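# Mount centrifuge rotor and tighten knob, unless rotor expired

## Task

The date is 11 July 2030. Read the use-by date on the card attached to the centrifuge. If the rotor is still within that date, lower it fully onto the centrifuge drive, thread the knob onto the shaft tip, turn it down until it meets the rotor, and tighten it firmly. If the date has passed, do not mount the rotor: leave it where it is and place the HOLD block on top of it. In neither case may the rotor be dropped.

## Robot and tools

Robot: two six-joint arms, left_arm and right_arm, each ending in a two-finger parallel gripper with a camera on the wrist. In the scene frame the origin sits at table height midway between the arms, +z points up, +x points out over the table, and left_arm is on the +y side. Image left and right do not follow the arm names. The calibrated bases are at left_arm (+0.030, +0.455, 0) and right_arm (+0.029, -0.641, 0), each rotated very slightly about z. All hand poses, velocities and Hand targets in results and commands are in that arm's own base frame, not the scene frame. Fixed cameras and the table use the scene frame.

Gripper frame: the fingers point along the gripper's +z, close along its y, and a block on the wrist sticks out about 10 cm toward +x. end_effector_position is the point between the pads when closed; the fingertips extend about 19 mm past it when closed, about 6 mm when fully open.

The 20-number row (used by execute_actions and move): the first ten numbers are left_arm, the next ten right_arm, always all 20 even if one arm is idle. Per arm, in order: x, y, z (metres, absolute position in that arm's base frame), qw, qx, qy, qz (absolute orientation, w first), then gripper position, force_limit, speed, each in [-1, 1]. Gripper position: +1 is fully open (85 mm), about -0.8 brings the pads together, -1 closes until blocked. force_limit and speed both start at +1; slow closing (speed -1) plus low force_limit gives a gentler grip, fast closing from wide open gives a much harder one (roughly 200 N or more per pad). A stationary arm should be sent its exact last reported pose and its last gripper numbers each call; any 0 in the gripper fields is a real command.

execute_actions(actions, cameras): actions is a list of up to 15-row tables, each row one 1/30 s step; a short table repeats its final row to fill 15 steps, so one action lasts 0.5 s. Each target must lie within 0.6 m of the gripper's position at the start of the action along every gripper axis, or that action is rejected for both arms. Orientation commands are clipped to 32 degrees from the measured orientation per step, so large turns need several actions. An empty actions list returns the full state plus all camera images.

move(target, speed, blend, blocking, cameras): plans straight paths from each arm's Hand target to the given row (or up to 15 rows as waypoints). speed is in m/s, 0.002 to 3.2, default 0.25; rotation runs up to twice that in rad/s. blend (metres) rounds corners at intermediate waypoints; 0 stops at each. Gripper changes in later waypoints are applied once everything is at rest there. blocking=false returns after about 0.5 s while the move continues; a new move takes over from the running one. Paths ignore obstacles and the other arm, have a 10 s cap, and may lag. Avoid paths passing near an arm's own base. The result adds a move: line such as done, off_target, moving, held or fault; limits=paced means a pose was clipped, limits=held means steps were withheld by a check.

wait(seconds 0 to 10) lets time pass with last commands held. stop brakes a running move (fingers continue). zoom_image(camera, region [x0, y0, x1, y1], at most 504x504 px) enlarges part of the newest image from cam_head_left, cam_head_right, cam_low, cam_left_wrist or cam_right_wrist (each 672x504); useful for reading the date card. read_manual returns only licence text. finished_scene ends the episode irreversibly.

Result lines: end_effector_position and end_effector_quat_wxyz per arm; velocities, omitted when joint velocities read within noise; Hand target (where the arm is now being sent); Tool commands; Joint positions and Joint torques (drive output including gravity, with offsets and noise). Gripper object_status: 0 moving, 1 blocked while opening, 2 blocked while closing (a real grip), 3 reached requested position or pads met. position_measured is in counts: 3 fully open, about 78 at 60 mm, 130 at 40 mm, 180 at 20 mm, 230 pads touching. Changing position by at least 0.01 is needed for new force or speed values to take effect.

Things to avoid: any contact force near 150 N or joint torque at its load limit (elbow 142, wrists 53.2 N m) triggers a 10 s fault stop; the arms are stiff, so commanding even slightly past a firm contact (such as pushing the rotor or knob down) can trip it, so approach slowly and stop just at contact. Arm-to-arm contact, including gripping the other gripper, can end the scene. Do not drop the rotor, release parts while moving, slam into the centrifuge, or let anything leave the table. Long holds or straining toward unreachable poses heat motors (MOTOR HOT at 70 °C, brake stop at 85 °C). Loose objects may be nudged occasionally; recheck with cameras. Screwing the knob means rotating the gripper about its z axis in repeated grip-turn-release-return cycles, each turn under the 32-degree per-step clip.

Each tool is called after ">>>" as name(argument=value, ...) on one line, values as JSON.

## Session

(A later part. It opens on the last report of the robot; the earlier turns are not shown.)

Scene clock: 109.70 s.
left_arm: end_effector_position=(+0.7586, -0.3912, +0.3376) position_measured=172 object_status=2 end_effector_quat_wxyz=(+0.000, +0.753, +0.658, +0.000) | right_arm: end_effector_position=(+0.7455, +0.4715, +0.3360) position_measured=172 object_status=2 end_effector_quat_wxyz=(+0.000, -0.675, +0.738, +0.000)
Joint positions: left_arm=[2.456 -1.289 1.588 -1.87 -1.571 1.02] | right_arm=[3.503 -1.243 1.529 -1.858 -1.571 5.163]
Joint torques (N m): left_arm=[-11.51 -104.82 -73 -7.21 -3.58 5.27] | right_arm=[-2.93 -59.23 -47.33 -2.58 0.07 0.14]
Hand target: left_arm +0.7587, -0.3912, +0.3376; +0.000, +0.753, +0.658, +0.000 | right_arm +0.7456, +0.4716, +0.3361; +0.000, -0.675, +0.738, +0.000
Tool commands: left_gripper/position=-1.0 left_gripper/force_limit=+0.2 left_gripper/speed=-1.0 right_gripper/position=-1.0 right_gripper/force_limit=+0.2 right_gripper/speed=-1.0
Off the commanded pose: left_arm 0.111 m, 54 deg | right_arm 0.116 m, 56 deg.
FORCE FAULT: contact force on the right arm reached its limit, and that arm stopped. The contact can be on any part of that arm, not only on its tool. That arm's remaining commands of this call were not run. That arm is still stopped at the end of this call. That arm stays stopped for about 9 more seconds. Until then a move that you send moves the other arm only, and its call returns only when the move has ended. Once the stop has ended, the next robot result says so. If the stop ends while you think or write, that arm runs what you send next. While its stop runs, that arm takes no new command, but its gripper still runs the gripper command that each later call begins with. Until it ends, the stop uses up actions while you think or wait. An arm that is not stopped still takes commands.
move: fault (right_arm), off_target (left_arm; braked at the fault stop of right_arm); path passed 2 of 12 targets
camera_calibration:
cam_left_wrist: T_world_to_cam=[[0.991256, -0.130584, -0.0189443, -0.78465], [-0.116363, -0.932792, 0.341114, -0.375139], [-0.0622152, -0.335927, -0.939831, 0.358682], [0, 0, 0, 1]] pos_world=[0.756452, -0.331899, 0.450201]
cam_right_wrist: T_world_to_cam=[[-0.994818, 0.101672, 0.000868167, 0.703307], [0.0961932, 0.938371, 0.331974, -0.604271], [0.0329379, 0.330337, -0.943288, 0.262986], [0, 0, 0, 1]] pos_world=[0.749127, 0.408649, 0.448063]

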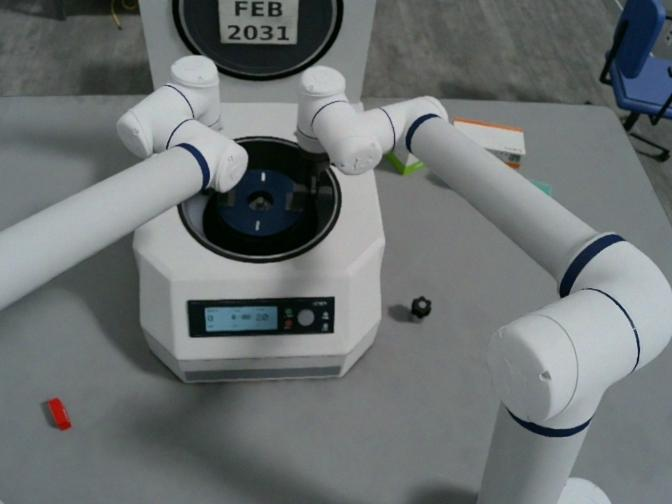

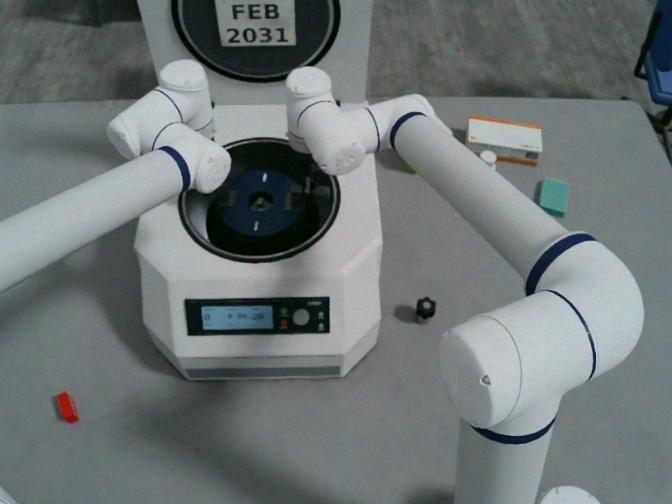

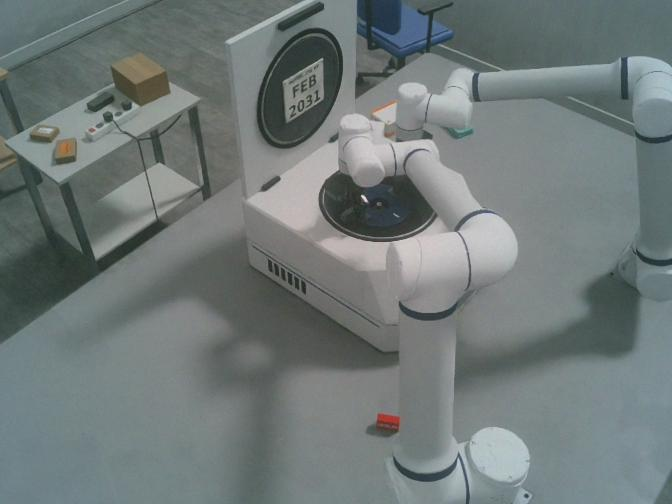

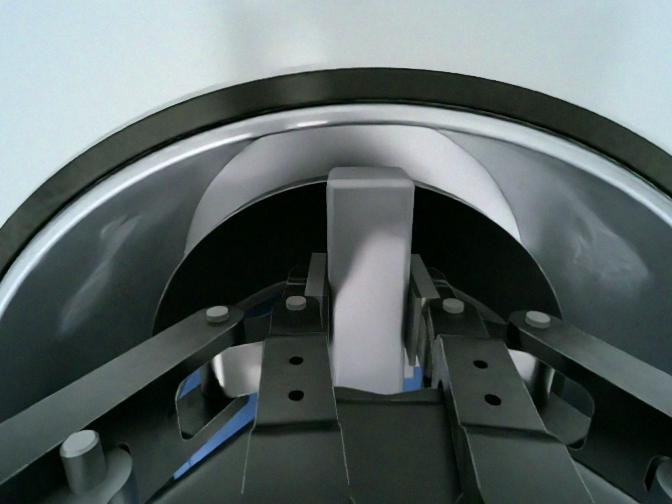

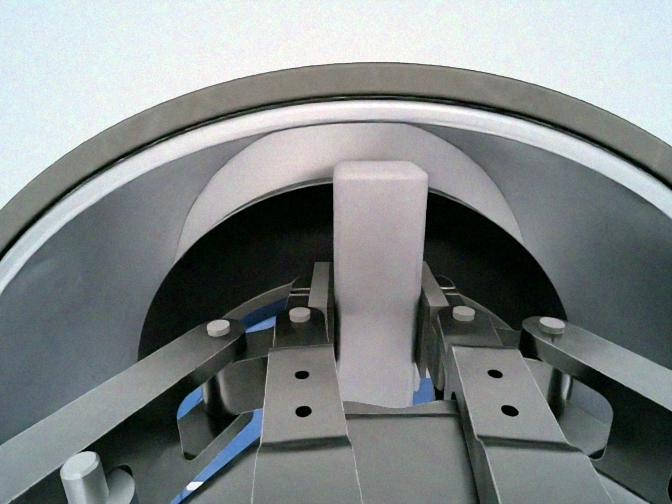

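>>> execute_actions(actions=[[[0.7587,-0.3912,0.3366,0,0.7530,0.6580,0,-1,0.2,-1,0.7456,0.4716,0.3361,0,0.675,-0.738,0,0.5,0.2,-0.5]]])

>>> wait(seconds=8.5, cameras=["cam_left_wrist","cam_right_wrist"])

Scene clock: 111.17 s.
left_arm: end_effector_position=(+0.7587, -0.3911, +0.3366) position_measured=172 object_status=2 end_effector_quat_wxyz=(+0.000, +0.753, +0.658, +0.000) | right_arm: end_effector_position=(+0.7455, +0.4715, +0.3360) position_measured=66 object_status=0 end_effector_quat_wxyz=(+0.000, -0.675, +0.738, +0.000)
Joint positions: left_arm=[2.456 -1.288 1.589 -1.872 -1.571 1.02] | right_arm=[3.503 -1.243 1.529 -1.858 -1.571 5.163]
Joint torques (N m): left_arm=[-45.86 -61.03 -28.13 -8.15 -10.65 -0.26] | right_arm=[-2.31 -60.39 -47.2 -2.54 -0.11 -0.12]
Hand target: left_arm +0.7587, -0.3912, +0.3366; +0.000, +0.753, +0.658, +0.000 | right_arm +0.7456, +0.4716, +0.3361; +0.000, -0.675, +0.738, +0.000
Tool commands: left_gripper/position=-1.0 left_gripper/force_limit=+0.2 left_gripper/speed=-1.0 right_gripper/position=+0.498039 right_gripper/force_limit=+0.2 right_gripper/speed=-0.498039
Off the commanded pose: left_arm 0.000 m, 0 deg.
FORCE FAULT, CONTINUED: the right arm was still stopped when this call began, by the force fault that an earlier result reported. Since the last result the stop counts as 1 of the actions that you can send in this scene. That arm ran no command of this call; its gripper ran only the gripper command that the call began with. That arm is still stopped at the end of this call. That arm stays stopped for about 8 more seconds. If the stop ends while you think or write, that arm runs what you send next. While its stop runs, that arm takes no new command, but its gripper still runs the gripper command that each later call begins with.

Scene clock: 119.67 s.
left_arm: end_effector_position=(+0.7587, -0.3912, +0.3366) position_measured=172 object_status=2 end_effector_quat_wxyz=(+0.000, +0.753, +0.658, +0.000) | right_arm: end_effector_position=(+0.7455, +0.4715, +0.3360) position_measured=66 object_status=3 end_effector_quat_wxyz=(+0.000, -0.675, +0.738, +0.000)
Joint positions: left_arm=[2.456 -1.288 1.589 -1.872 -1.571 1.02] | right_arm=[3.503 -1.243 1.529 -1.858 -1.571 5.163]
Joint torques (N m): left_arm=[-59.06 -60.12 -28.69 -4.89 -10.64 0.3] | right_arm=[-3.68 -59.06 -47.18 -2.97 0.29 -0.28]
Hand target: left_arm +0.7587, -0.3912, +0.3366; +0.000, +0.753, +0.658, +0.000 | right_arm +0.7455, +0.4715, +0.3360; +0.000, -0.675, +0.738, +0.000
Tool commands: left_gripper/position=-1.0 left_gripper/force_limit=+0.2 left_gripper/speed=-1.0 right_gripper/position=+0.498039 right_gripper/force_limit=+0.2 right_gripper/speed=-0.498039
Off the commanded pose: left_arm 0.000 m, 0 deg.
FORCE FAULT, CONTINUED: the right arm's stop, for the force fault that an earlier result reported, is over. The rest of the stop counts as 16 of the actions that you can send in this scene. That arm's target is now where it stood when the stop ended, not its last command. That arm accepts commands again.
wait: 8.50 s; at rest by 0.17 s
camera_calibration:
cam_left_wrist: T_world_to_cam=[[0.991285, -0.130366, -0.0189207, -0.784729], [-0.116166, -0.932822, 0.3411, -0.374939], [-0.0621173, -0.335929, -0.939837, 0.357676], [0, 0, 0, 1]] pos_world=[0.756553, -0.331899, 0.449201]
cam_right_wrist: T_world_to_cam=[[-0.994808, 0.101766, 0.000900733, 0.703247], [0.0962921, 0.93836, 0.331975, -0.604341], [0.0329385, 0.330338, -0.943288, 0.262985], [0, 0, 0, 1]] pos_world=[0.749127, 0.408649, 0.448063]
Images, in order (width x height): cam_left_wrist 672x504, cam_right_wrist 672x504.

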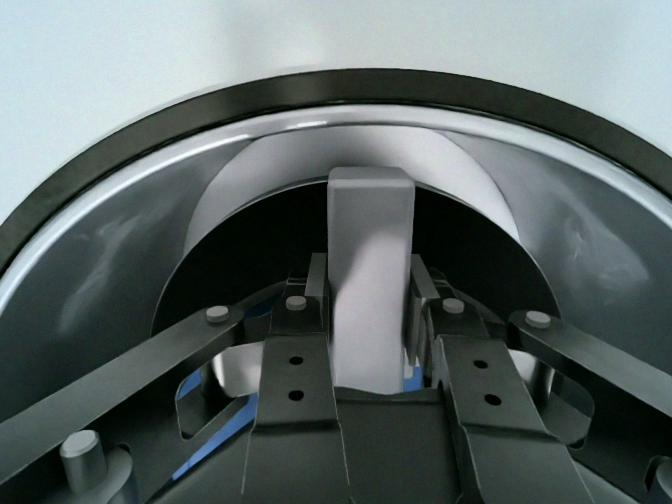

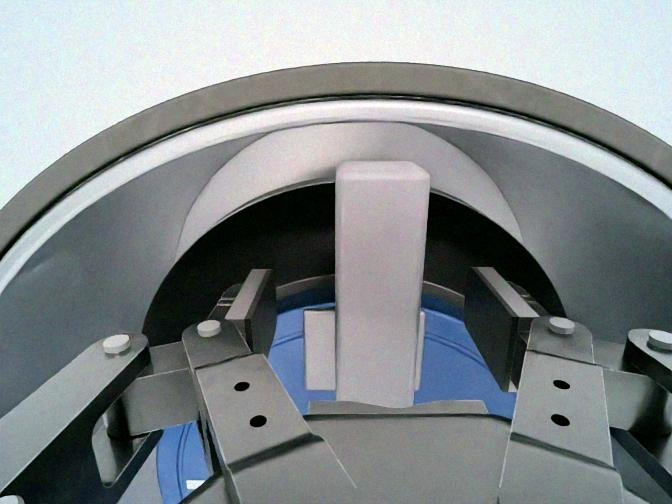

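>>> move(target=[[0.7587,-0.3911,0.3366,0,0.7530,0.6580,0,0.3,-0.5,-0.5,0.7455,0.4715,0.3360,0,0.675,-0.738,0,0.5,0.2,-0.5],[0.7587,-0.3911,0.3362,0,0.7530,0.6580,0,0.3,-0.5,-0.5,0.7455,0.4715,0.40,0,0.675,-0.738,0,0.5,0.2,-0.5],[0.7587,-0.3911,0.3362,0,0.7530,0.6580,0,-1,-0.5,-1,0.60,0.43,0.55,0,0.675,-0.738,0,0.5,0.2,-0.5]], speed=[0.05,0.1,0.3], cameras=["cam_left_wrist"])

>>> wait(seconds=0.8, cameras=["cam_left_wrist","cam_right_wrist","cam_head_left"])

Scene clock: 124.97 s.
left_arm: end_effector_position=(+0.7587, -0.3911, +0.3362) position_measured=170 object_status=0 end_effector_quat_wxyz=(+0.000, +0.753, +0.658, +0.000) | right_arm: end_effector_position=(+0.6000, +0.4300, +0.5500) position_measured=66 object_status=3 end_effector_quat_wxyz=(+0.000, -0.675, +0.738, +0.000)
Joint positions: left_arm=[2.456 -1.288 1.59 -1.873 -1.571 1.02] | right_arm=[3.521 -1.525 1.49 -1.535 -1.571 5.18]
Joint torques (N m): left_arm=[12.59 -102.33 -44.92 -6.07 0.56 3.48] | right_arm=[13.94 -50.3 -54.56 -1.09 -0.41 3.13]
Hand target: left_arm +0.7587, -0.3911, +0.3362; +0.000, +0.753, +0.658, +0.000 | right_arm +0.6000, +0.4300, +0.5500; +0.000, -0.675, +0.738, +0.000
Off the commanded pose: left_arm 0.000 m, 0 deg | right_arm 0.000 m, 0 deg.
move: done
camera_calibration:
cam_left_wrist: T_world_to_cam=[[0.99128, -0.130424, -0.0187931, -0.784796], [-0.116265, -0.932813, 0.341091, -0.374628], [-0.0620168, -0.335931, -0.939843, 0.357259], [0, 0, 0, 1]] pos_world=[0.756553, -0.331799, 0.448801]
Images, in order (width x height): cam_left_wrist 672x504.

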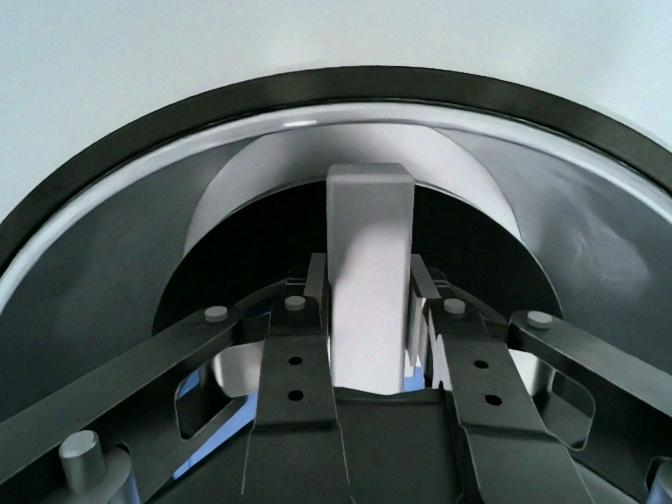

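Scene clock: 125.77 s.
left_arm: end_effector_position=(+0.7587, -0.3911, +0.3362) position_measured=170 object_status=2 end_effector_quat_wxyz=(+0.000, +0.753, +0.658, +0.000) | right_arm: end_effector_position=(+0.6000, +0.4300, +0.5500) position_measured=66 object_status=3 end_effector_quat_wxyz=(+0.000, -0.675, +0.738, +0.000)
Joint positions: left_arm=[2.456 -1.288 1.59 -1.873 -1.571 1.02] | right_arm=[3.521 -1.525 1.49 -1.535 -1.571 5.18]
Joint torques (N m): left_arm=[10.1 -104.02 -45.59 -1.14 -1.29 3.3] | right_arm=[15.35 -46.65 -53.59 -1.16 0.1 3.16]
Hand target: left_arm +0.7587, -0.3911, +0.3362; +0.000, +0.753, +0.658, +0.000 | right_arm +0.6000, +0.4300, +0.5500; +0.000, -0.675, +0.738, +0.000
Tool commands: left_gripper/position=-1.0 left_gripper/force_limit=-0.5 left_gripper/speed=-1.0 right_gripper/position=+0.5 right_gripper/force_limit=+0.2 right_gripper/speed=-0.5
Off the commanded pose: left_arm 0.000 m, 0 deg | right_arm 0.000 m, 0 deg.
wait: 0.80 s; at rest by 0.17 s
camera_calibration:
cam_left_wrist: T_world_to_cam=[[0.991285, -0.130366, -0.0189207, -0.784723], [-0.116166, -0.932822, 0.3411, -0.37471], [-0.0621173, -0.335929, -0.939837, 0.357333], [0, 0, 0, 1]] pos_world=[0.756553, -0.331799, 0.448801]
cam_right_wrist: T_world_to_cam=[[-0.99482, 0.101645, 0.00122449, 0.56237], [0.0963022, 0.93854, 0.331464, -0.622164], [0.0325423, 0.329865, -0.943467, 0.483883], [0, 0, 0, 1]] pos_world=[0.603626, 0.367148, 0.662064]
Images, in order (width x height): cam_head_left 672x504, cam_left_wrist 672x504, cam_right_wrist 672x504.

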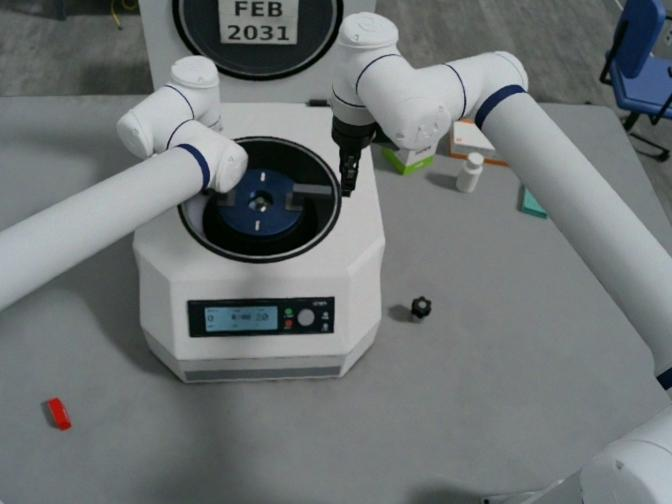

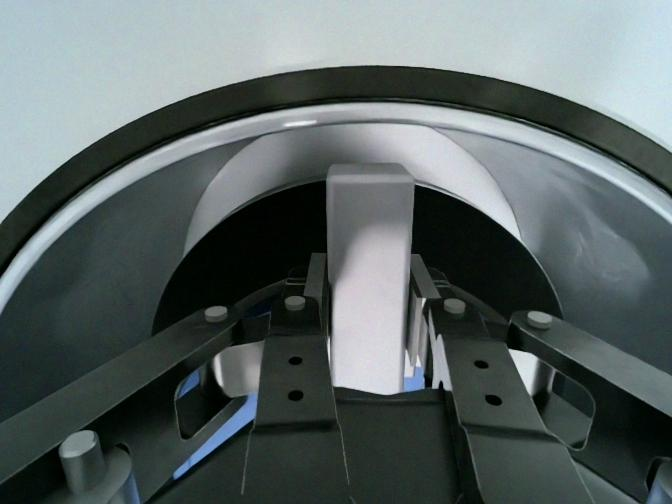

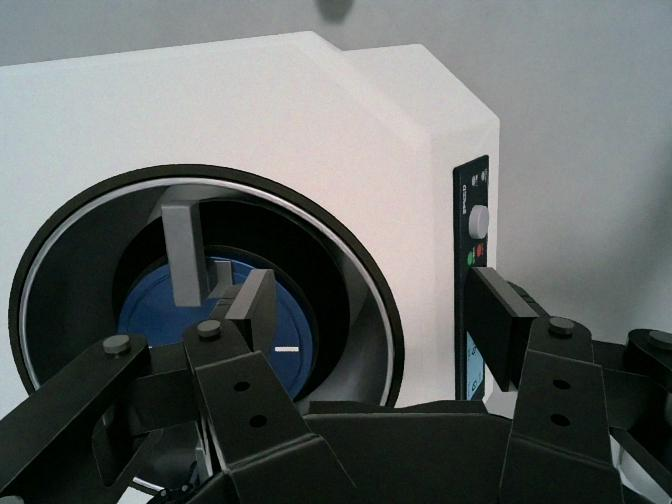

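>>> move(target=[[0.7665,-0.3923,0.3362,0,0.7741,0.6330,0,-1,-0.5,-1,0.60,0.43,0.55,0,0.675,-0.738,0,0.5,0.2,-0.5],[0.7789,-0.3955,0.3362,0,0.8062,0.5916,0,-1,-0.5,-1,0.60,0.43,0.55,0,0.675,-0.738,0,0.5,0.2,-0.5],[0.7908,-0.4000,0.3362,0,0.8360,0.5487,0,-1,-0.5,-1,0.60,0.43,0.55,0,0.675,-0.738,0,0.5,0.2,-0.5],[0.8022,-0.4057,0.3362,0,0.8636,0.5042,0,-1,-0.5,-1,0.60,0.43,0.55,0,0.675,-0.738,0,0.5,0.2,-0.5]], speed=0.06, blend=[0.01,0.01,0.01,0], cameras=["cam_left_wrist"])

Scene clock: 129.50 s.
left_arm: end_effector_position=(+0.8022, -0.4057, +0.3362) position_measured=170 object_status=2 end_effector_quat_wxyz=(+0.000, +0.864, +0.504, +0.000) | right_arm: end_effector_position=(+0.6000, +0.4300, +0.5500) position_measured=66 object_status=3 end_effector_quat_wxyz=(+0.000, -0.675, +0.738, +0.000)
Joint positions: left_arm=[2.475 -1.216 1.492 -1.847 -1.571 1.418] | right_arm=[3.521 -1.525 1.49 -1.535 -1.571 5.18]
Joint torques (N m): left_arm=[-20.4 -87.64 -52.49 -0.06 -9.07 3.48] | right_arm=[13.69 -48.91 -53.37 -0.73 0.87 3.16]
Hand target: left_arm +0.8022, -0.4057, +0.3362; +0.000, +0.864, +0.504, +0.000 | right_arm +0.6000, +0.4300, +0.5500; +0.000, -0.675, +0.738, +0.000
Off the commanded pose: left_arm 0.000 m, 0 deg | right_arm 0.000 m, 0 deg.
move: done
camera_calibration:
cam_left_wrist: T_world_to_cam=[[0.872574, -0.488118, -0.0188678, -0.879608], [-0.453304, -0.823523, 0.341065, -0.0684802], [-0.182018, -0.289052, -0.93985, 0.470331], [0, 0, 0, 1]] pos_world=[0.822089, -0.349797, 0.448801]
Images, in order (width x height): cam_left_wrist 672x504.

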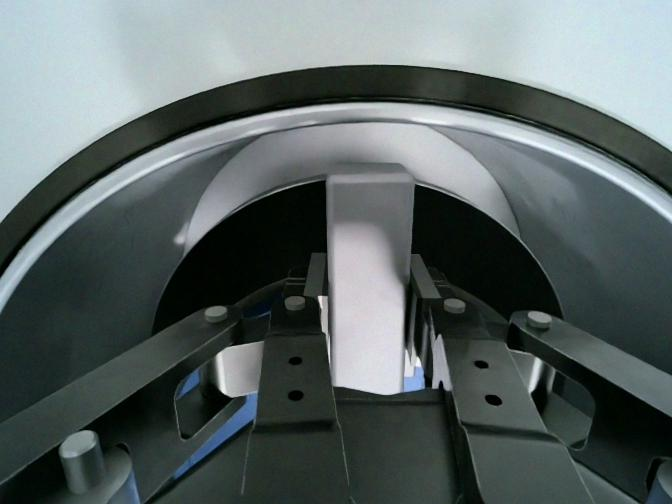

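>>> move(target=[[0.8130,-0.4125,0.3362,0,0.8888,0.4583,0,-1,-0.5,-1,0.60,0.43,0.55,0,0.675,-0.738,0,0.5,0.2,-0.5],[0.8230,-0.4204,0.3362,0,0.9116,0.4111,0,-1,-0.5,-1,0.60,0.43,0.55,0,0.675,-0.738,0,0.5,0.2,-0.5],[0.8321,-0.4294,0.3362,0,0.9319,0.3628,0,-1,-0.5,-1,0.60,0.43,0.55,0,0.675,-0.738,0,0.5,0.2,-0.5],[0.8402,-0.4392,0.3362,0,0.9496,0.3136,0,-1,-0.5,-1,0.60,0.43,0.55,0,0.675,-0.738,0,0.5,0.2,-0.5],[0.8456,-0.4471,0.3362,0,0.9611,0.2761,0,-1,-0.5,-1,0.60,0.43,0.55,0,0.675,-0.738,0,0.5,0.2,-0.5]], speed=0.06, blend=[0.01,0.01,0.01,0.01,0], cameras=["cam_left_wrist","cam_head_left","cam_head_right"])

>>> zoom_image(camera="cam_head_right", region=[200, 140, 320, 260])

Scene clock: 134.30 s.
left_arm: end_effector_position=(+0.8456, -0.4471, +0.3362) position_measured=170 object_status=2 end_effector_quat_wxyz=(+0.000, +0.961, +0.276, +0.000) | right_arm: end_effector_position=(+0.6000, +0.4300, +0.5500) position_measured=66 object_status=3 end_effector_quat_wxyz=(+0.000, -0.675, +0.738, +0.000)
Joint positions: left_arm=[2.469 -1.122 1.358 -1.806 -1.571 1.909] | right_arm=[3.521 -1.525 1.49 -1.535 -1.571 5.18]
Joint torques (N m): left_arm=[-70.54 -78.91 -29.1 10.67 -13.68 3.43] | right_arm=[11.61 -48.45 -54.2 -1.62 1.37 3.22]
Hand target: left_arm +0.8456, -0.4471, +0.3362; +0.000, +0.961, +0.276, +0.000 | right_arm +0.6000, +0.4300, +0.5500; +0.000, -0.675, +0.738, +0.000
Off the commanded pose: left_arm 0.000 m, 0 deg | right_arm 0.000 m, 0 deg.
move: done
camera_calibration:
cam_left_wrist: T_world_to_cam=[[0.534017, -0.845264, -0.018836, -0.811102], [-0.791264, -0.507502, 0.341093, 0.344153], [-0.297873, -0.167245, -0.939841, 0.618686], [0, 0, 0, 1]] pos_world=[0.889748, -0.407465, 0.448801]
Images, in order (width x height): cam_head_left 672x504, cam_head_right 672x504, cam_left_wrist 672x504.

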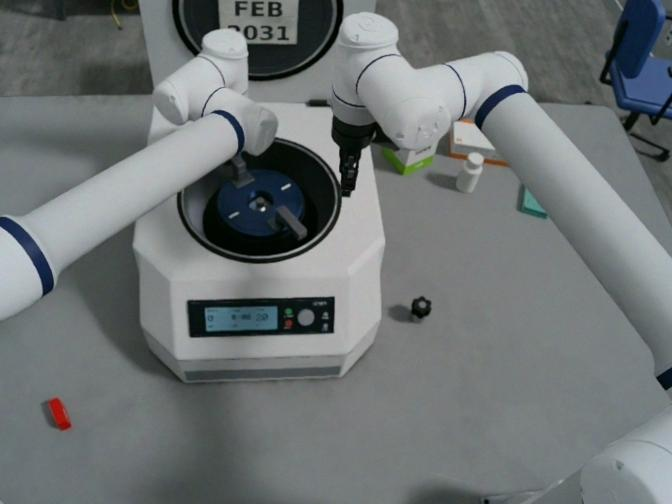

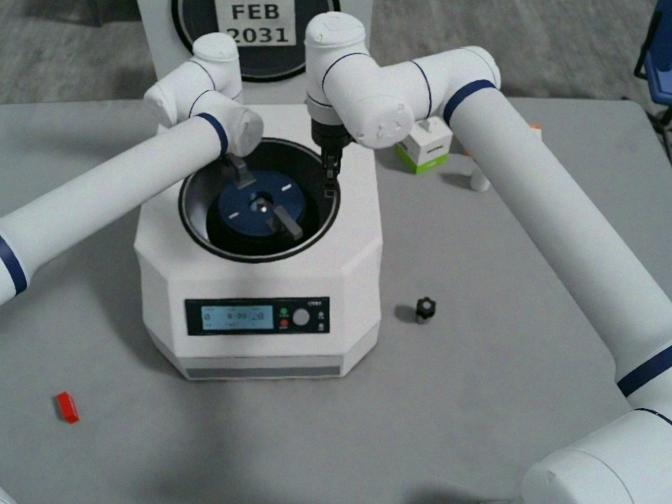

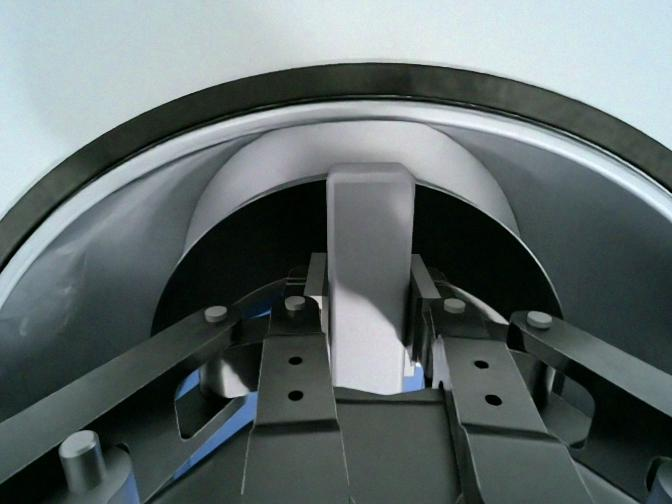

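Scaled by 4.200.

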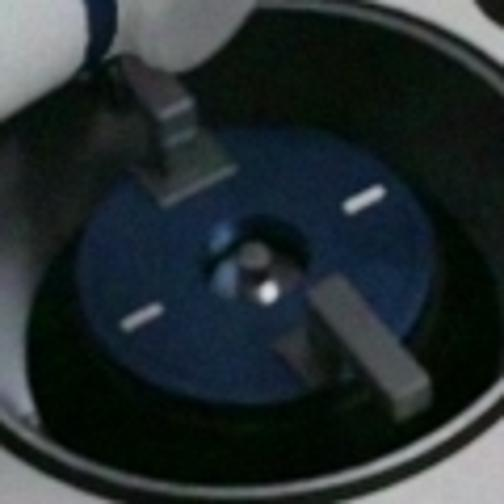

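>>> move(target=[[0.8456,-0.4471,0.3362,0,0.9611,0.2761,0,0.3,-0.5,-0.7,0.60,0.43,0.55,0,0.675,-0.738,0,0.5,0.2,-0.5],[0.8456,-0.4471,0.3362,0,0.9611,0.2761,0,0.31,-0.5,-0.7,0.60,0.43,0.55,0,0.675,-0.738,0,0.5,0.2,-0.5]], speed=0.05, cameras=["cam_left_wrist","cam_head_right"])

>>> zoom_image(camera="cam_head_right", region=[200, 140, 320, 260])

Scene clock: 136.00 s.
left_arm: end_effector_position=(+0.8456, -0.4471, +0.3362) position_measured=90 object_status=3 end_effector_quat_wxyz=(+0.000, +0.961, +0.276, +0.000) | right_arm: end_effector_position=(+0.6000, +0.4300, +0.5500) position_measured=66 object_status=3 end_effector_quat_wxyz=(+0.000, -0.675, +0.738, +0.000)
Joint positions: left_arm=[2.469 -1.122 1.358 -1.806 -1.571 1.909] | right_arm=[3.521 -1.525 1.49 -1.535 -1.571 5.18]
Joint torques (N m): left_arm=[14.08 -169.9 -62.4 -9.76 1.48 -0.03] | right_arm=[12.38 -45.77 -53.99 -1 1.75 2.91]
Hand target: left_arm +0.8456, -0.4471, +0.3362; +0.000, +0.961, +0.276, +0.000 | right_arm +0.6000, +0.4300, +0.5500; +0.000, -0.675, +0.738, +0.000
Off the commanded pose: left_arm 0.000 m, 0 deg | right_arm 0.000 m, 0 deg.
move: done
camera_calibration:
cam_left_wrist: T_world_to_cam=[[0.533799, -0.8454, -0.0188876, -0.811079], [-0.791375, -0.507308, 0.341123, 0.344346], [-0.297967, -0.167144, -0.939829, 0.618819], [0, 0, 0, 1]] pos_world=[0.889848, -0.407565, 0.448801]
Images, in order (width x height): cam_head_right 672x504, cam_left_wrist 672x504.

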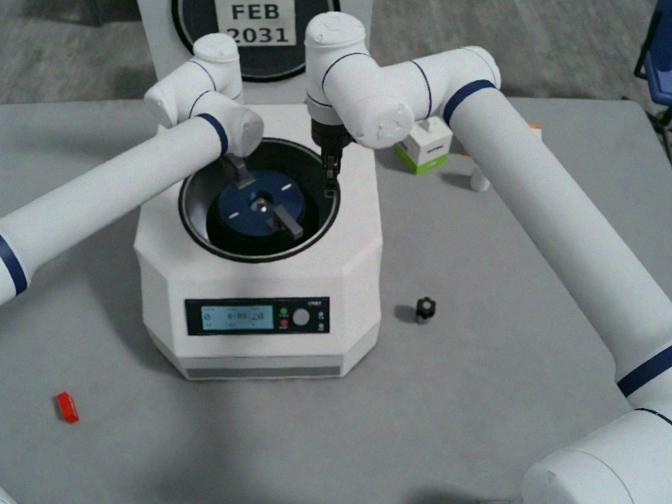

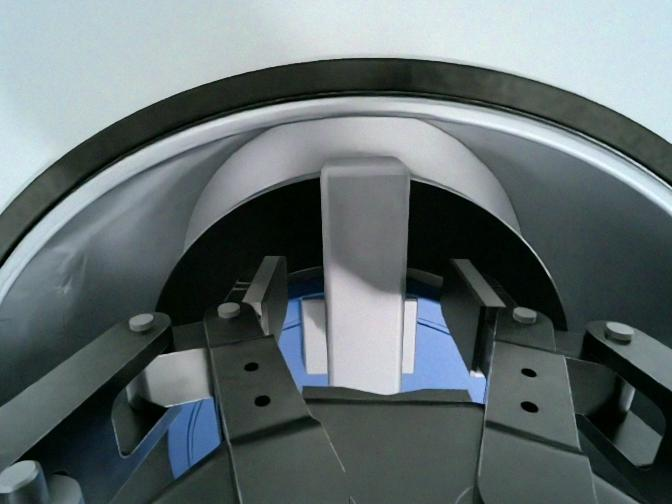

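Scaled by 4.200.

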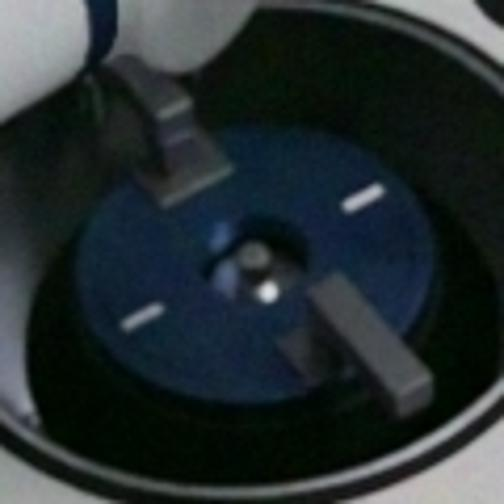

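>>> move(target=[[0.8442,-0.4440,0.3362,0,0.9567,0.2910,0,0.31,-0.5,-0.7,0.60,0.43,0.55,0,0.675,-0.738,0,0.5,0.2,-0.5],[0.8442,-0.4440,0.3362,0,0.9567,0.2910,0,-1,-0.3,-1,0.60,0.43,0.55,0,0.675,-0.738,0,0.5,0.2,-0.5]], speed=0.03)

>>> wait(seconds=0.8, cameras=["cam_left_wrist"])

>>> move(target=[0.8462,-0.4471,0.3362,0,0.9611,0.2761,0,-1,-0.3,-1,0.60,0.43,0.55,0,0.675,-0.738,0,0.5,0.2,-0.5], speed=0.02)

>>> move(target=[0.8478,-0.4498,0.3362,0,0.9647,0.2634,0,-1,-0.3,-1,0.60,0.43,0.55,0,0.675,-0.738,0,0.5,0.2,-0.5], speed=0.02)

>>> move(target=[0.8494,-0.4525,0.3362,0,0.9680,0.2508,0,-1,-0.3,-1,0.60,0.43,0.55,0,0.675,-0.738,0,0.5,0.2,-0.5], speed=0.02)

>>> move(target=[0.8505,-0.4546,0.3362,0,0.9704,0.2415,0,-1,-0.3,-1,0.60,0.43,0.55,0,0.675,-0.738,0,0.5,0.2,-0.5], speed=0.02)

>>> move(target=[0.8518,-0.4572,0.3362,0,0.9733,0.2296,0,-1,-0.3,-1,0.60,0.43,0.55,0,0.675,-0.738,0,0.5,0.2,-0.5], speed=0.02, cameras=["cam_left_wrist","cam_head_right"])

Scene clock: 140.47 s.
left_arm: end_effector_position=(+0.8442, -0.4440, +0.3362) position_measured=171 object_status=0 end_effector_quat_wxyz=(+0.000, +0.957, +0.291, +0.000) | right_arm: end_effector_position=(+0.6000, +0.4300, +0.5500) position_measured=66 object_status=3 end_effector_quat_wxyz=(+0.000, -0.675, +0.738, +0.000)
Joint positions: left_arm=[2.47 -1.127 1.364 -1.809 -1.571 1.88] | right_arm=[3.521 -1.525 1.49 -1.535 -1.571 5.18]
Joint torques (N m): left_arm=[12.14 -160.97 -46.73 -3.07 0.74 -1.2] | right_arm=[11.72 -48.09 -53 -0.9 1.26 3.26]
Hand target: left_arm +0.8442, -0.4440, +0.3362; +0.000, +0.957, +0.291, +0.000 | right_arm +0.6000, +0.4300, +0.5500; +0.000, -0.675, +0.738, +0.000
Off the commanded pose: left_arm 0.000 m, 0 deg | right_arm 0.000 m, 0 deg.
move: done

Scene clock: 141.27 s.
left_arm: end_effector_position=(+0.8442, -0.4440, +0.3362) position_measured=171 object_status=2 end_effector_quat_wxyz=(+0.000, +0.957, +0.291, +0.000) | right_arm: end_effector_position=(+0.6000, +0.4300, +0.5500) position_measured=66 object_status=3 end_effector_quat_wxyz=(+0.000, -0.675, +0.738, +0.000)
Joint positions: left_arm=[2.47 -1.127 1.364 -1.809 -1.571 1.88] | right_arm=[3.521 -1.525 1.49 -1.535 -1.571 5.18]
Joint torques (N m): left_arm=[6.05 -149.12 -51.53 -0.39 0.57 1.23] | right_arm=[10.35 -48.6 -54.1 -0.97 1.27 2.86]
Hand target: left_arm +0.8442, -0.4440, +0.3362; +0.000, +0.957, +0.291, +0.000 | right_arm +0.6000, +0.4300, +0.5500; +0.000, -0.675, +0.738, +0.000
Tool commands: left_gripper/position=-1.0 left_gripper/force_limit=-0.3 left_gripper/speed=-1.0 right_gripper/position=+0.5 right_gripper/force_limit=+0.2 right_gripper/speed=-0.5
Off the commanded pose: left_arm 0.000 m, 0 deg | right_arm 0.000 m, 0 deg.
wait: 0.80 s; at rest by 0.17 s
camera_calibration:
cam_left_wrist: T_world_to_cam=[[0.559809, -0.828406, -0.0188925, -0.822019], [-0.775234, -0.531657, 0.341106, 0.320376], [-0.292618, -0.176308, -0.939835, 0.610334], [0, 0, 0, 1]] pos_world=[0.887135, -0.403029, 0.448801]
Images, in order (width x height): cam_left_wrist 672x504.

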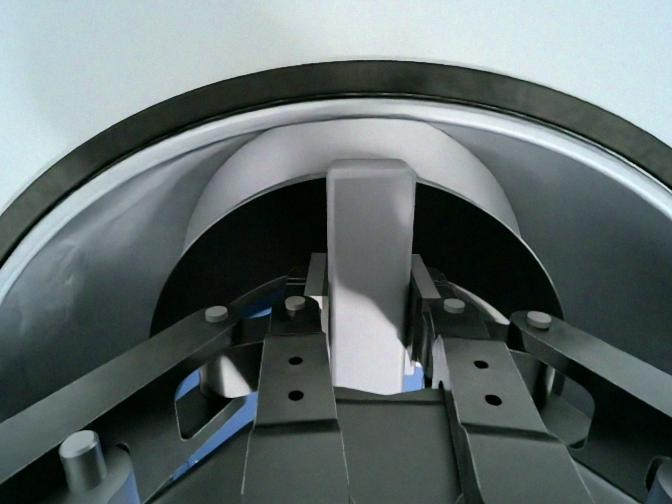

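Scene clock: 142.33 s.
left_arm: end_effector_position=(+0.8462, -0.4471, +0.3362) position_measured=171 object_status=2 end_effector_quat_wxyz=(+0.000, +0.961, +0.276, +0.000) | right_arm: end_effector_position=(+0.6000, +0.4300, +0.5500) position_measured=66 object_status=3 end_effector_quat_wxyz=(+0.000, -0.675, +0.738, +0.000)
Joint positions: left_arm=[2.469 -1.121 1.357 -1.806 -1.571 1.909] | right_arm=[3.521 -1.525 1.49 -1.535 -1.571 5.18]
Joint torques (N m): left_arm=[-13.07 -121.44 -59.51 0.11 1.01 3.67] | right_arm=[9.43 -48.22 -54.28 -1.23 1.15 3.07]
Hand target: left_arm +0.8462, -0.4471, +0.3362; +0.000, +0.961, +0.276, +0.000 | right_arm +0.6000, +0.4300, +0.5500; +0.000, -0.675, +0.738, +0.000
Off the commanded pose: left_arm 0.000 m, 0 deg | right_arm 0.000 m, 0 deg.
move: done

Scene clock: 143.30 s.
left_arm: end_effector_position=(+0.8478, -0.4498, +0.3362) position_measured=171 object_status=2 end_effector_quat_wxyz=(+0.000, +0.965, +0.264, +0.000) | right_arm: end_effector_position=(+0.6000, +0.4300, +0.5500) position_measured=66 object_status=3 end_effector_quat_wxyz=(+0.000, -0.675, +0.738, +0.000)
Joint positions: left_arm=[2.468 -1.117 1.35 -1.804 -1.571 1.934] | right_arm=[3.521 -1.525 1.49 -1.535 -1.571 5.18]
Joint torques (N m): left_arm=[-16.39 -120.26 -58.49 0.82 1.2 4.16] | right_arm=[10.42 -50.17 -53.89 -1.03 0.9 2.86]
Hand target: left_arm +0.8478, -0.4498, +0.3362; +0.000, +0.965, +0.263, +0.000 | right_arm +0.6000, +0.4300, +0.5500; +0.000, -0.675, +0.738, +0.000
Off the commanded pose: left_arm 0.000 m, 0 deg | right_arm 0.000 m, 0 deg.
move: done

Scene clock: 144.23 s.
left_arm: end_effector_position=(+0.8494, -0.4525, +0.3362) position_measured=171 object_status=2 end_effector_quat_wxyz=(+0.000, +0.968, +0.251, +0.000) | right_arm: end_effector_position=(+0.6000, +0.4300, +0.5500) position_measured=66 object_status=3 end_effector_quat_wxyz=(+0.000, -0.675, +0.738, +0.000)
Joint positions: left_arm=[2.467 -1.113 1.344 -1.802 -1.571 1.959] | right_arm=[3.521 -1.525 1.49 -1.535 -1.571 5.18]
Joint torques (N m): left_arm=[-15.66 -120.93 -57.67 0.84 0.91 3.88] | right_arm=[13.43 -48.4 -53.21 -0.92 0.62 3.34]
Hand target: left_arm +0.8494, -0.4525, +0.3362; +0.000, +0.968, +0.251, +0.000 | right_arm +0.6000, +0.4300, +0.5500; +0.000, -0.675, +0.738, +0.000
Off the commanded pose: left_arm 0.000 m, 0 deg | right_arm 0.000 m, 0 deg.
move: done

Scene clock: 145.00 s.
left_arm: end_effector_position=(+0.8505, -0.4546, +0.3362) position_measured=171 object_status=2 end_effector_quat_wxyz=(+0.000, +0.970, +0.242, +0.000) | right_arm: end_effector_position=(+0.6000, +0.4300, +0.5500) position_measured=66 object_status=3 end_effector_quat_wxyz=(+0.000, -0.675, +0.738, +0.000)
Joint positions: left_arm=[2.466 -1.109 1.339 -1.8 -1.571 1.978] | right_arm=[3.521 -1.525 1.49 -1.535 -1.571 5.18]
Joint torques (N m): left_arm=[-18.25 -120.12 -57.9 1.27 0.56 3.26] | right_arm=[9.19 -46.84 -53.23 -1.1 1.21 2.79]
Hand target: left_arm +0.8505, -0.4546, +0.3362; +0.000, +0.970, +0.242, +0.000 | right_arm +0.6000, +0.4300, +0.5500; +0.000, -0.675, +0.738, +0.000
Off the commanded pose: left_arm 0.000 m, 0 deg | right_arm 0.000 m, 0 deg.
move: done

Scene clock: 145.90 s.
left_arm: end_effector_position=(+0.8518, -0.4572, +0.3362) position_measured=171 object_status=2 end_effector_quat_wxyz=(+0.000, +0.973, +0.230, +0.000) | right_arm: end_effector_position=(+0.6000, +0.4300, +0.5500) position_measured=66 object_status=3 end_effector_quat_wxyz=(+0.000, -0.675, +0.738, +0.000)
Joint positions: left_arm=[2.464 -1.105 1.333 -1.798 -1.571 2.001] | right_arm=[3.521 -1.525 1.49 -1.535 -1.571 5.18]
Joint torques (N m): left_arm=[-22.31 -122.26 -56.33 1.96 -0.29 4.18] | right_arm=[9.32 -49.06 -52.75 -0.83 1.04 3.02]
Hand target: left_arm +0.8518, -0.4572, +0.3362; +0.000, +0.973, +0.230, +0.000 | right_arm +0.6000, +0.4300, +0.5500; +0.000, -0.675, +0.738, +0.000
Off the commanded pose: left_arm 0.000 m, 0 deg | right_arm 0.000 m, 0 deg.
move: done
camera_calibration:
cam_left_wrist: T_world_to_cam=[[0.450382, -0.892636, -0.0188732, -0.773359], [-0.836348, -0.429192, 0.341051, 0.418208], [-0.312535, -0.137819, -0.939855, 0.644808], [0, 0, 0, 1]] pos_world=[0.899599, -0.42197, 0.448801]
Images, in order (width x height): cam_head_right 672x504, cam_left_wrist 672x504.

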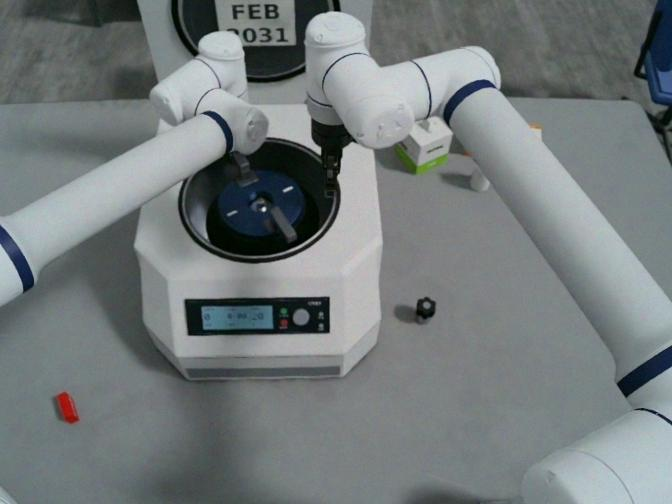

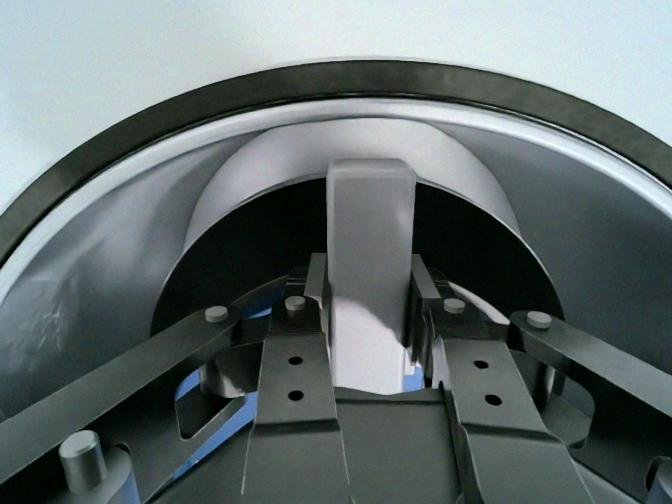

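>>> move(target=[0.8518,-0.4572,0.3352,0,0.9733,0.2296,0,-1,-0.3,-1,0.60,0.43,0.55,0,0.675,-0.738,0,0.5,0.2,-0.5], speed=0.02)

>>> move(target=[0.8505,-0.4546,0.3352,0,0.9704,0.2415,0,-1,-0.3,-1,0.60,0.43,0.55,0,0.675,-0.738,0,0.5,0.2,-0.5], speed=0.02)

>>> move(target=[0.8494,-0.4525,0.3352,0,0.9680,0.2508,0,-1,-0.3,-1,0.60,0.43,0.55,0,0.675,-0.738,0,0.5,0.2,-0.5], speed=0.02)

>>> move(target=[0.8478,-0.4498,0.3352,0,0.9647,0.2634,0,-1,-0.3,-1,0.60,0.43,0.55,0,0.675,-0.738,0,0.5,0.2,-0.5], speed=0.02, cameras=["cam_left_wrist"])

Scene clock: 146.87 s.
left_arm: end_effector_position=(+0.8518, -0.4572, +0.3354) position_measured=171 object_status=2 end_effector_quat_wxyz=(+0.000, +0.973, +0.230, +0.000) | right_arm: end_effector_position=(+0.6000, +0.4300, +0.5500) position_measured=66 object_status=3 end_effector_quat_wxyz=(+0.000, -0.675, +0.738, +0.000)
Joint positions: left_arm=[2.464 -1.105 1.334 -1.8 -1.571 2.001] | right_arm=[3.521 -1.525 1.49 -1.535 -1.571 5.18]
Joint torques (N m): left_arm=[-17.33 -78.91 -14.91 -2.75 -1.82 3.64] | right_arm=[9.82 -45.81 -53.17 -1.4 1.56 2.87]
Hand target: left_arm +0.8518, -0.4572, +0.3352; +0.000, +0.973, +0.230, +0.000 | right_arm +0.6000, +0.4300, +0.5500; +0.000, -0.675, +0.738, +0.000
Off the commanded pose: left_arm 0.000 m, 0 deg | right_arm 0.000 m, 0 deg.
move: done

Scene clock: 147.77 s.
left_arm: end_effector_position=(+0.8505, -0.4546, +0.3352) position_measured=171 object_status=2 end_effector_quat_wxyz=(+0.000, +0.970, +0.241, +0.000) | right_arm: end_effector_position=(+0.6000, +0.4300, +0.5500) position_measured=66 object_status=3 end_effector_quat_wxyz=(+0.000, -0.675, +0.738, +0.000)
Joint positions: left_arm=[2.466 -1.109 1.34 -1.802 -1.571 1.978] | right_arm=[3.521 -1.525 1.49 -1.535 -1.571 5.18]
Joint torques (N m): left_arm=[10.71 -104.66 -9.21 -1.55 -1.99 -1.54] | right_arm=[9.46 -48.39 -52.71 -1.38 1.23 3.26]
Hand target: left_arm +0.8505, -0.4546, +0.3352; +0.000, +0.970, +0.241, +0.000 | right_arm +0.6000, +0.4300, +0.5500; +0.000, -0.675, +0.738, +0.000
Off the commanded pose: left_arm 0.000 m, 0 deg | right_arm 0.000 m, 0 deg.
move: done

Scene clock: 148.53 s.
left_arm: end_effector_position=(+0.8494, -0.4525, +0.3352) position_measured=171 object_status=2 end_effector_quat_wxyz=(+0.000, +0.968, +0.251, +0.000) | right_arm: end_effector_position=(+0.6000, +0.4300, +0.5500) position_measured=66 object_status=3 end_effector_quat_wxyz=(+0.000, -0.675, +0.738, +0.000)
Joint positions: left_arm=[2.467 -1.112 1.345 -1.803 -1.571 1.96] | right_arm=[3.521 -1.525 1.49 -1.535 -1.571 5.18]
Joint torques (N m): left_arm=[12.58 -104.68 -10.01 -1.85 -0.63 -1.84] | right_arm=[9.32 -50.74 -52.3 -1.29 1 3.45]
Hand target: left_arm +0.8494, -0.4525, +0.3352; +0.000, +0.968, +0.251, +0.000 | right_arm +0.6000, +0.4300, +0.5500; +0.000, -0.675, +0.738, +0.000
Off the commanded pose: left_arm 0.000 m, 0 deg | right_arm 0.000 m, 0 deg.
move: done

Scene clock: 149.47 s.
left_arm: end_effector_position=(+0.8478, -0.4498, +0.3352) position_measured=171 object_status=2 end_effector_quat_wxyz=(+0.000, +0.965, +0.263, +0.000) | right_arm: end_effector_position=(+0.6000, +0.4300, +0.5500) position_measured=66 object_status=3 end_effector_quat_wxyz=(+0.000, -0.675, +0.738, +0.000)
Joint positions: left_arm=[2.468 -1.117 1.351 -1.805 -1.571 1.935] | right_arm=[3.521 -1.525 1.49 -1.535 -1.571 5.18]
Joint torques (N m): left_arm=[12.66 -105.71 -10.39 -1.89 0.54 -1.22] | right_arm=[10.01 -49 -52.8 -1.42 0.89 3.13]
Hand target: left_arm +0.8478, -0.4498, +0.3352; +0.000, +0.965, +0.263, +0.000 | right_arm +0.6000, +0.4300, +0.5500; +0.000, -0.675, +0.738, +0.000
Off the commanded pose: left_arm 0.000 m, 0 deg | right_arm 0.000 m, 0 deg.
move: done
camera_calibration:
cam_left_wrist: T_world_to_cam=[[0.51097, -0.85939, -0.0189322, -0.80141], [-0.804668, -0.485948, 0.34112, 0.365939], [-0.302356, -0.159068, -0.939829, 0.625436], [0, 0, 0, 1]] pos_world=[0.89306, -0.41141, 0.447801]
Images, in order (width x height): cam_left_wrist 672x504.

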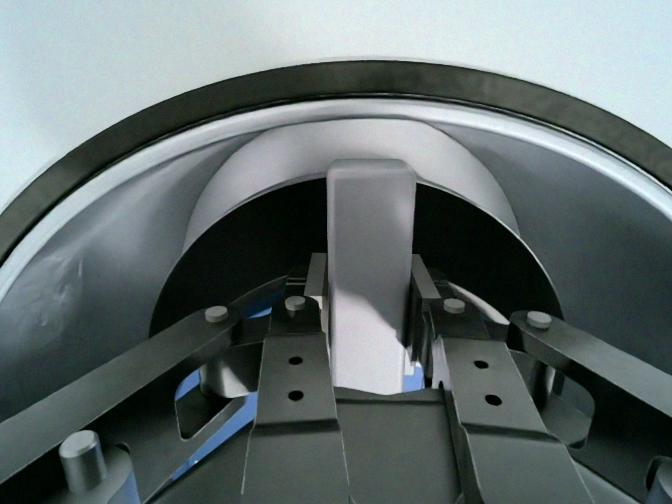

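>>> move(target=[[0.8478,-0.4498,0.3362,0,0.9647,0.2634,0,-1,-0.3,-1,0.6535,0.5306,0.42,0,0.2689,-0.9632,0,0.3,0.2,0],[0.8478,-0.4498,0.3362,0,0.9647,0.2634,0,0.1,-0.3,-1,0.6535,0.5306,0.36,0,0.2689,-0.9632,0,0.3,0.2,0]], speed=[0.3,0.1], cameras=["cam_left_wrist","cam_right_wrist","cam_head_left"])

Scene clock: 152.90 s.
left_arm: end_effector_position=(+0.8478, -0.4498, +0.3360) position_measured=171 object_status=2 end_effector_quat_wxyz=(+0.000, +0.965, +0.263, +0.000) | right_arm: end_effector_position=(+0.6393, +0.5042, +0.4537) position_measured=91 object_status=3 end_effector_quat_wxyz=(+0.000, -0.386, +0.923, +0.001)
Joint positions: left_arm=[2.468 -1.117 1.35 -1.804 -1.571 1.935] | right_arm=[3.589 -1.392 1.509 -1.687 -1.569 5.939]
Joint torques (N m): left_arm=[8.53 -149.97 -52.69 2.22 0.32 -1.48] | right_arm=[-19.27 -58.39 -39.06 -0.99 -0.14 -3.78]
Hand target: left_arm +0.8478, -0.4498, +0.3361; +0.000, +0.965, +0.263, +0.000 | right_arm +0.6392, +0.5041, +0.4538; +0.000, -0.386, +0.923, +0.001
Tool commands: left_gripper/position=-1.0 left_gripper/force_limit=-0.3 left_gripper/speed=-1.0 right_gripper/position=+0.3 right_gripper/force_limit=+0.2 right_gripper/speed=+0.0
Off the commanded pose: left_arm 0.000 m, 0 deg | right_arm 0.098 m, 14 deg.
move: held (right_arm; a check stopped the path); path passed 0 of 2 targets; target 2's new numbers were not sent; limits=held
pose unreachable (right arm): on one or more control steps of this call, first in action 0 (counted from 0), this arm could not follow its commanded pose, so it was not sent that pose on those steps. It may still have moved: this result reports where it is.
cause: moving toward the commanded pose would bring a part of the arm too close to another arm (this arm's gripper and a part of the left arm just beyond its joint 3 (elbow), along the way the arms are being sent, or toward where that arm still pushes).
camera_calibration:
cam_left_wrist: T_world_to_cam=[[0.511301, -0.859193, -0.0189296, -0.801612], [-0.804493, -0.486264, 0.341085, 0.365395], [-0.302263, -0.159168, -0.939842, 0.626069], [0, 0, 0, 1]] pos_world=[0.89306, -0.411411, 0.448601]
cam_right_wrist: T_world_to_cam=[[-0.702565, 0.711614, 0.00270475, 0.0990033], [0.672053, 0.662249, 0.331317, -0.892396], [0.233979, 0.23459, -0.943515, 0.286552], [0, 0, 0, 1]] pos_world=[0.602247, 0.453314, 0.565765]
Images, in order (width x height): cam_head_left 672x504, cam_left_wrist 672x504, cam_right_wrist 672x504.

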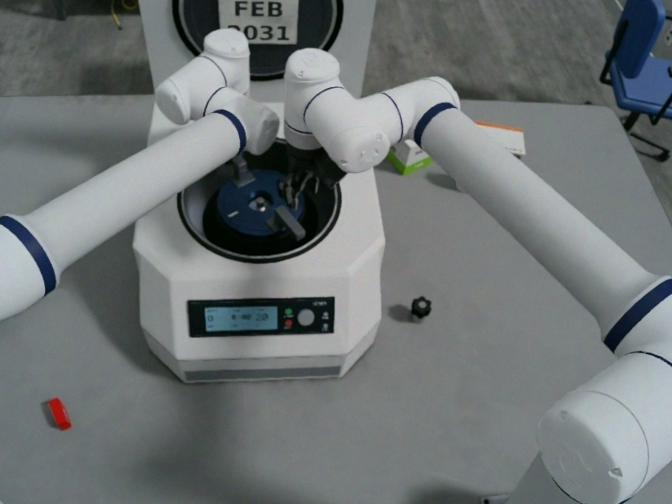

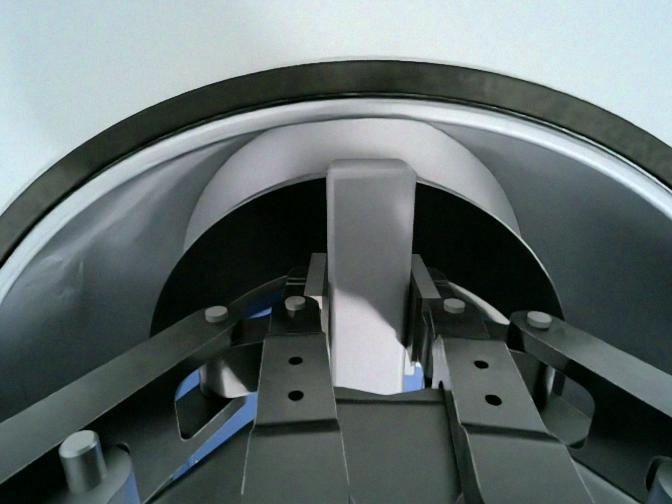

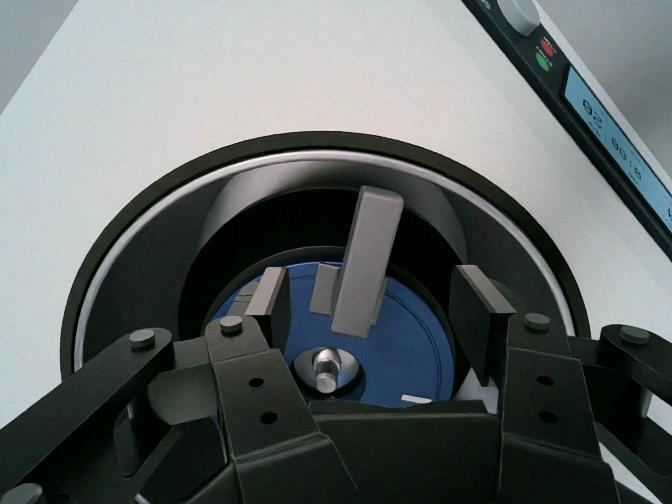

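>>> zoom_image(camera="cam_right_wrist", region=[270, 310, 390, 410])

Scaled by 4.200.

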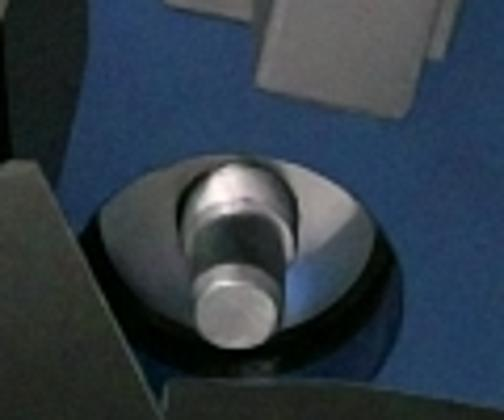

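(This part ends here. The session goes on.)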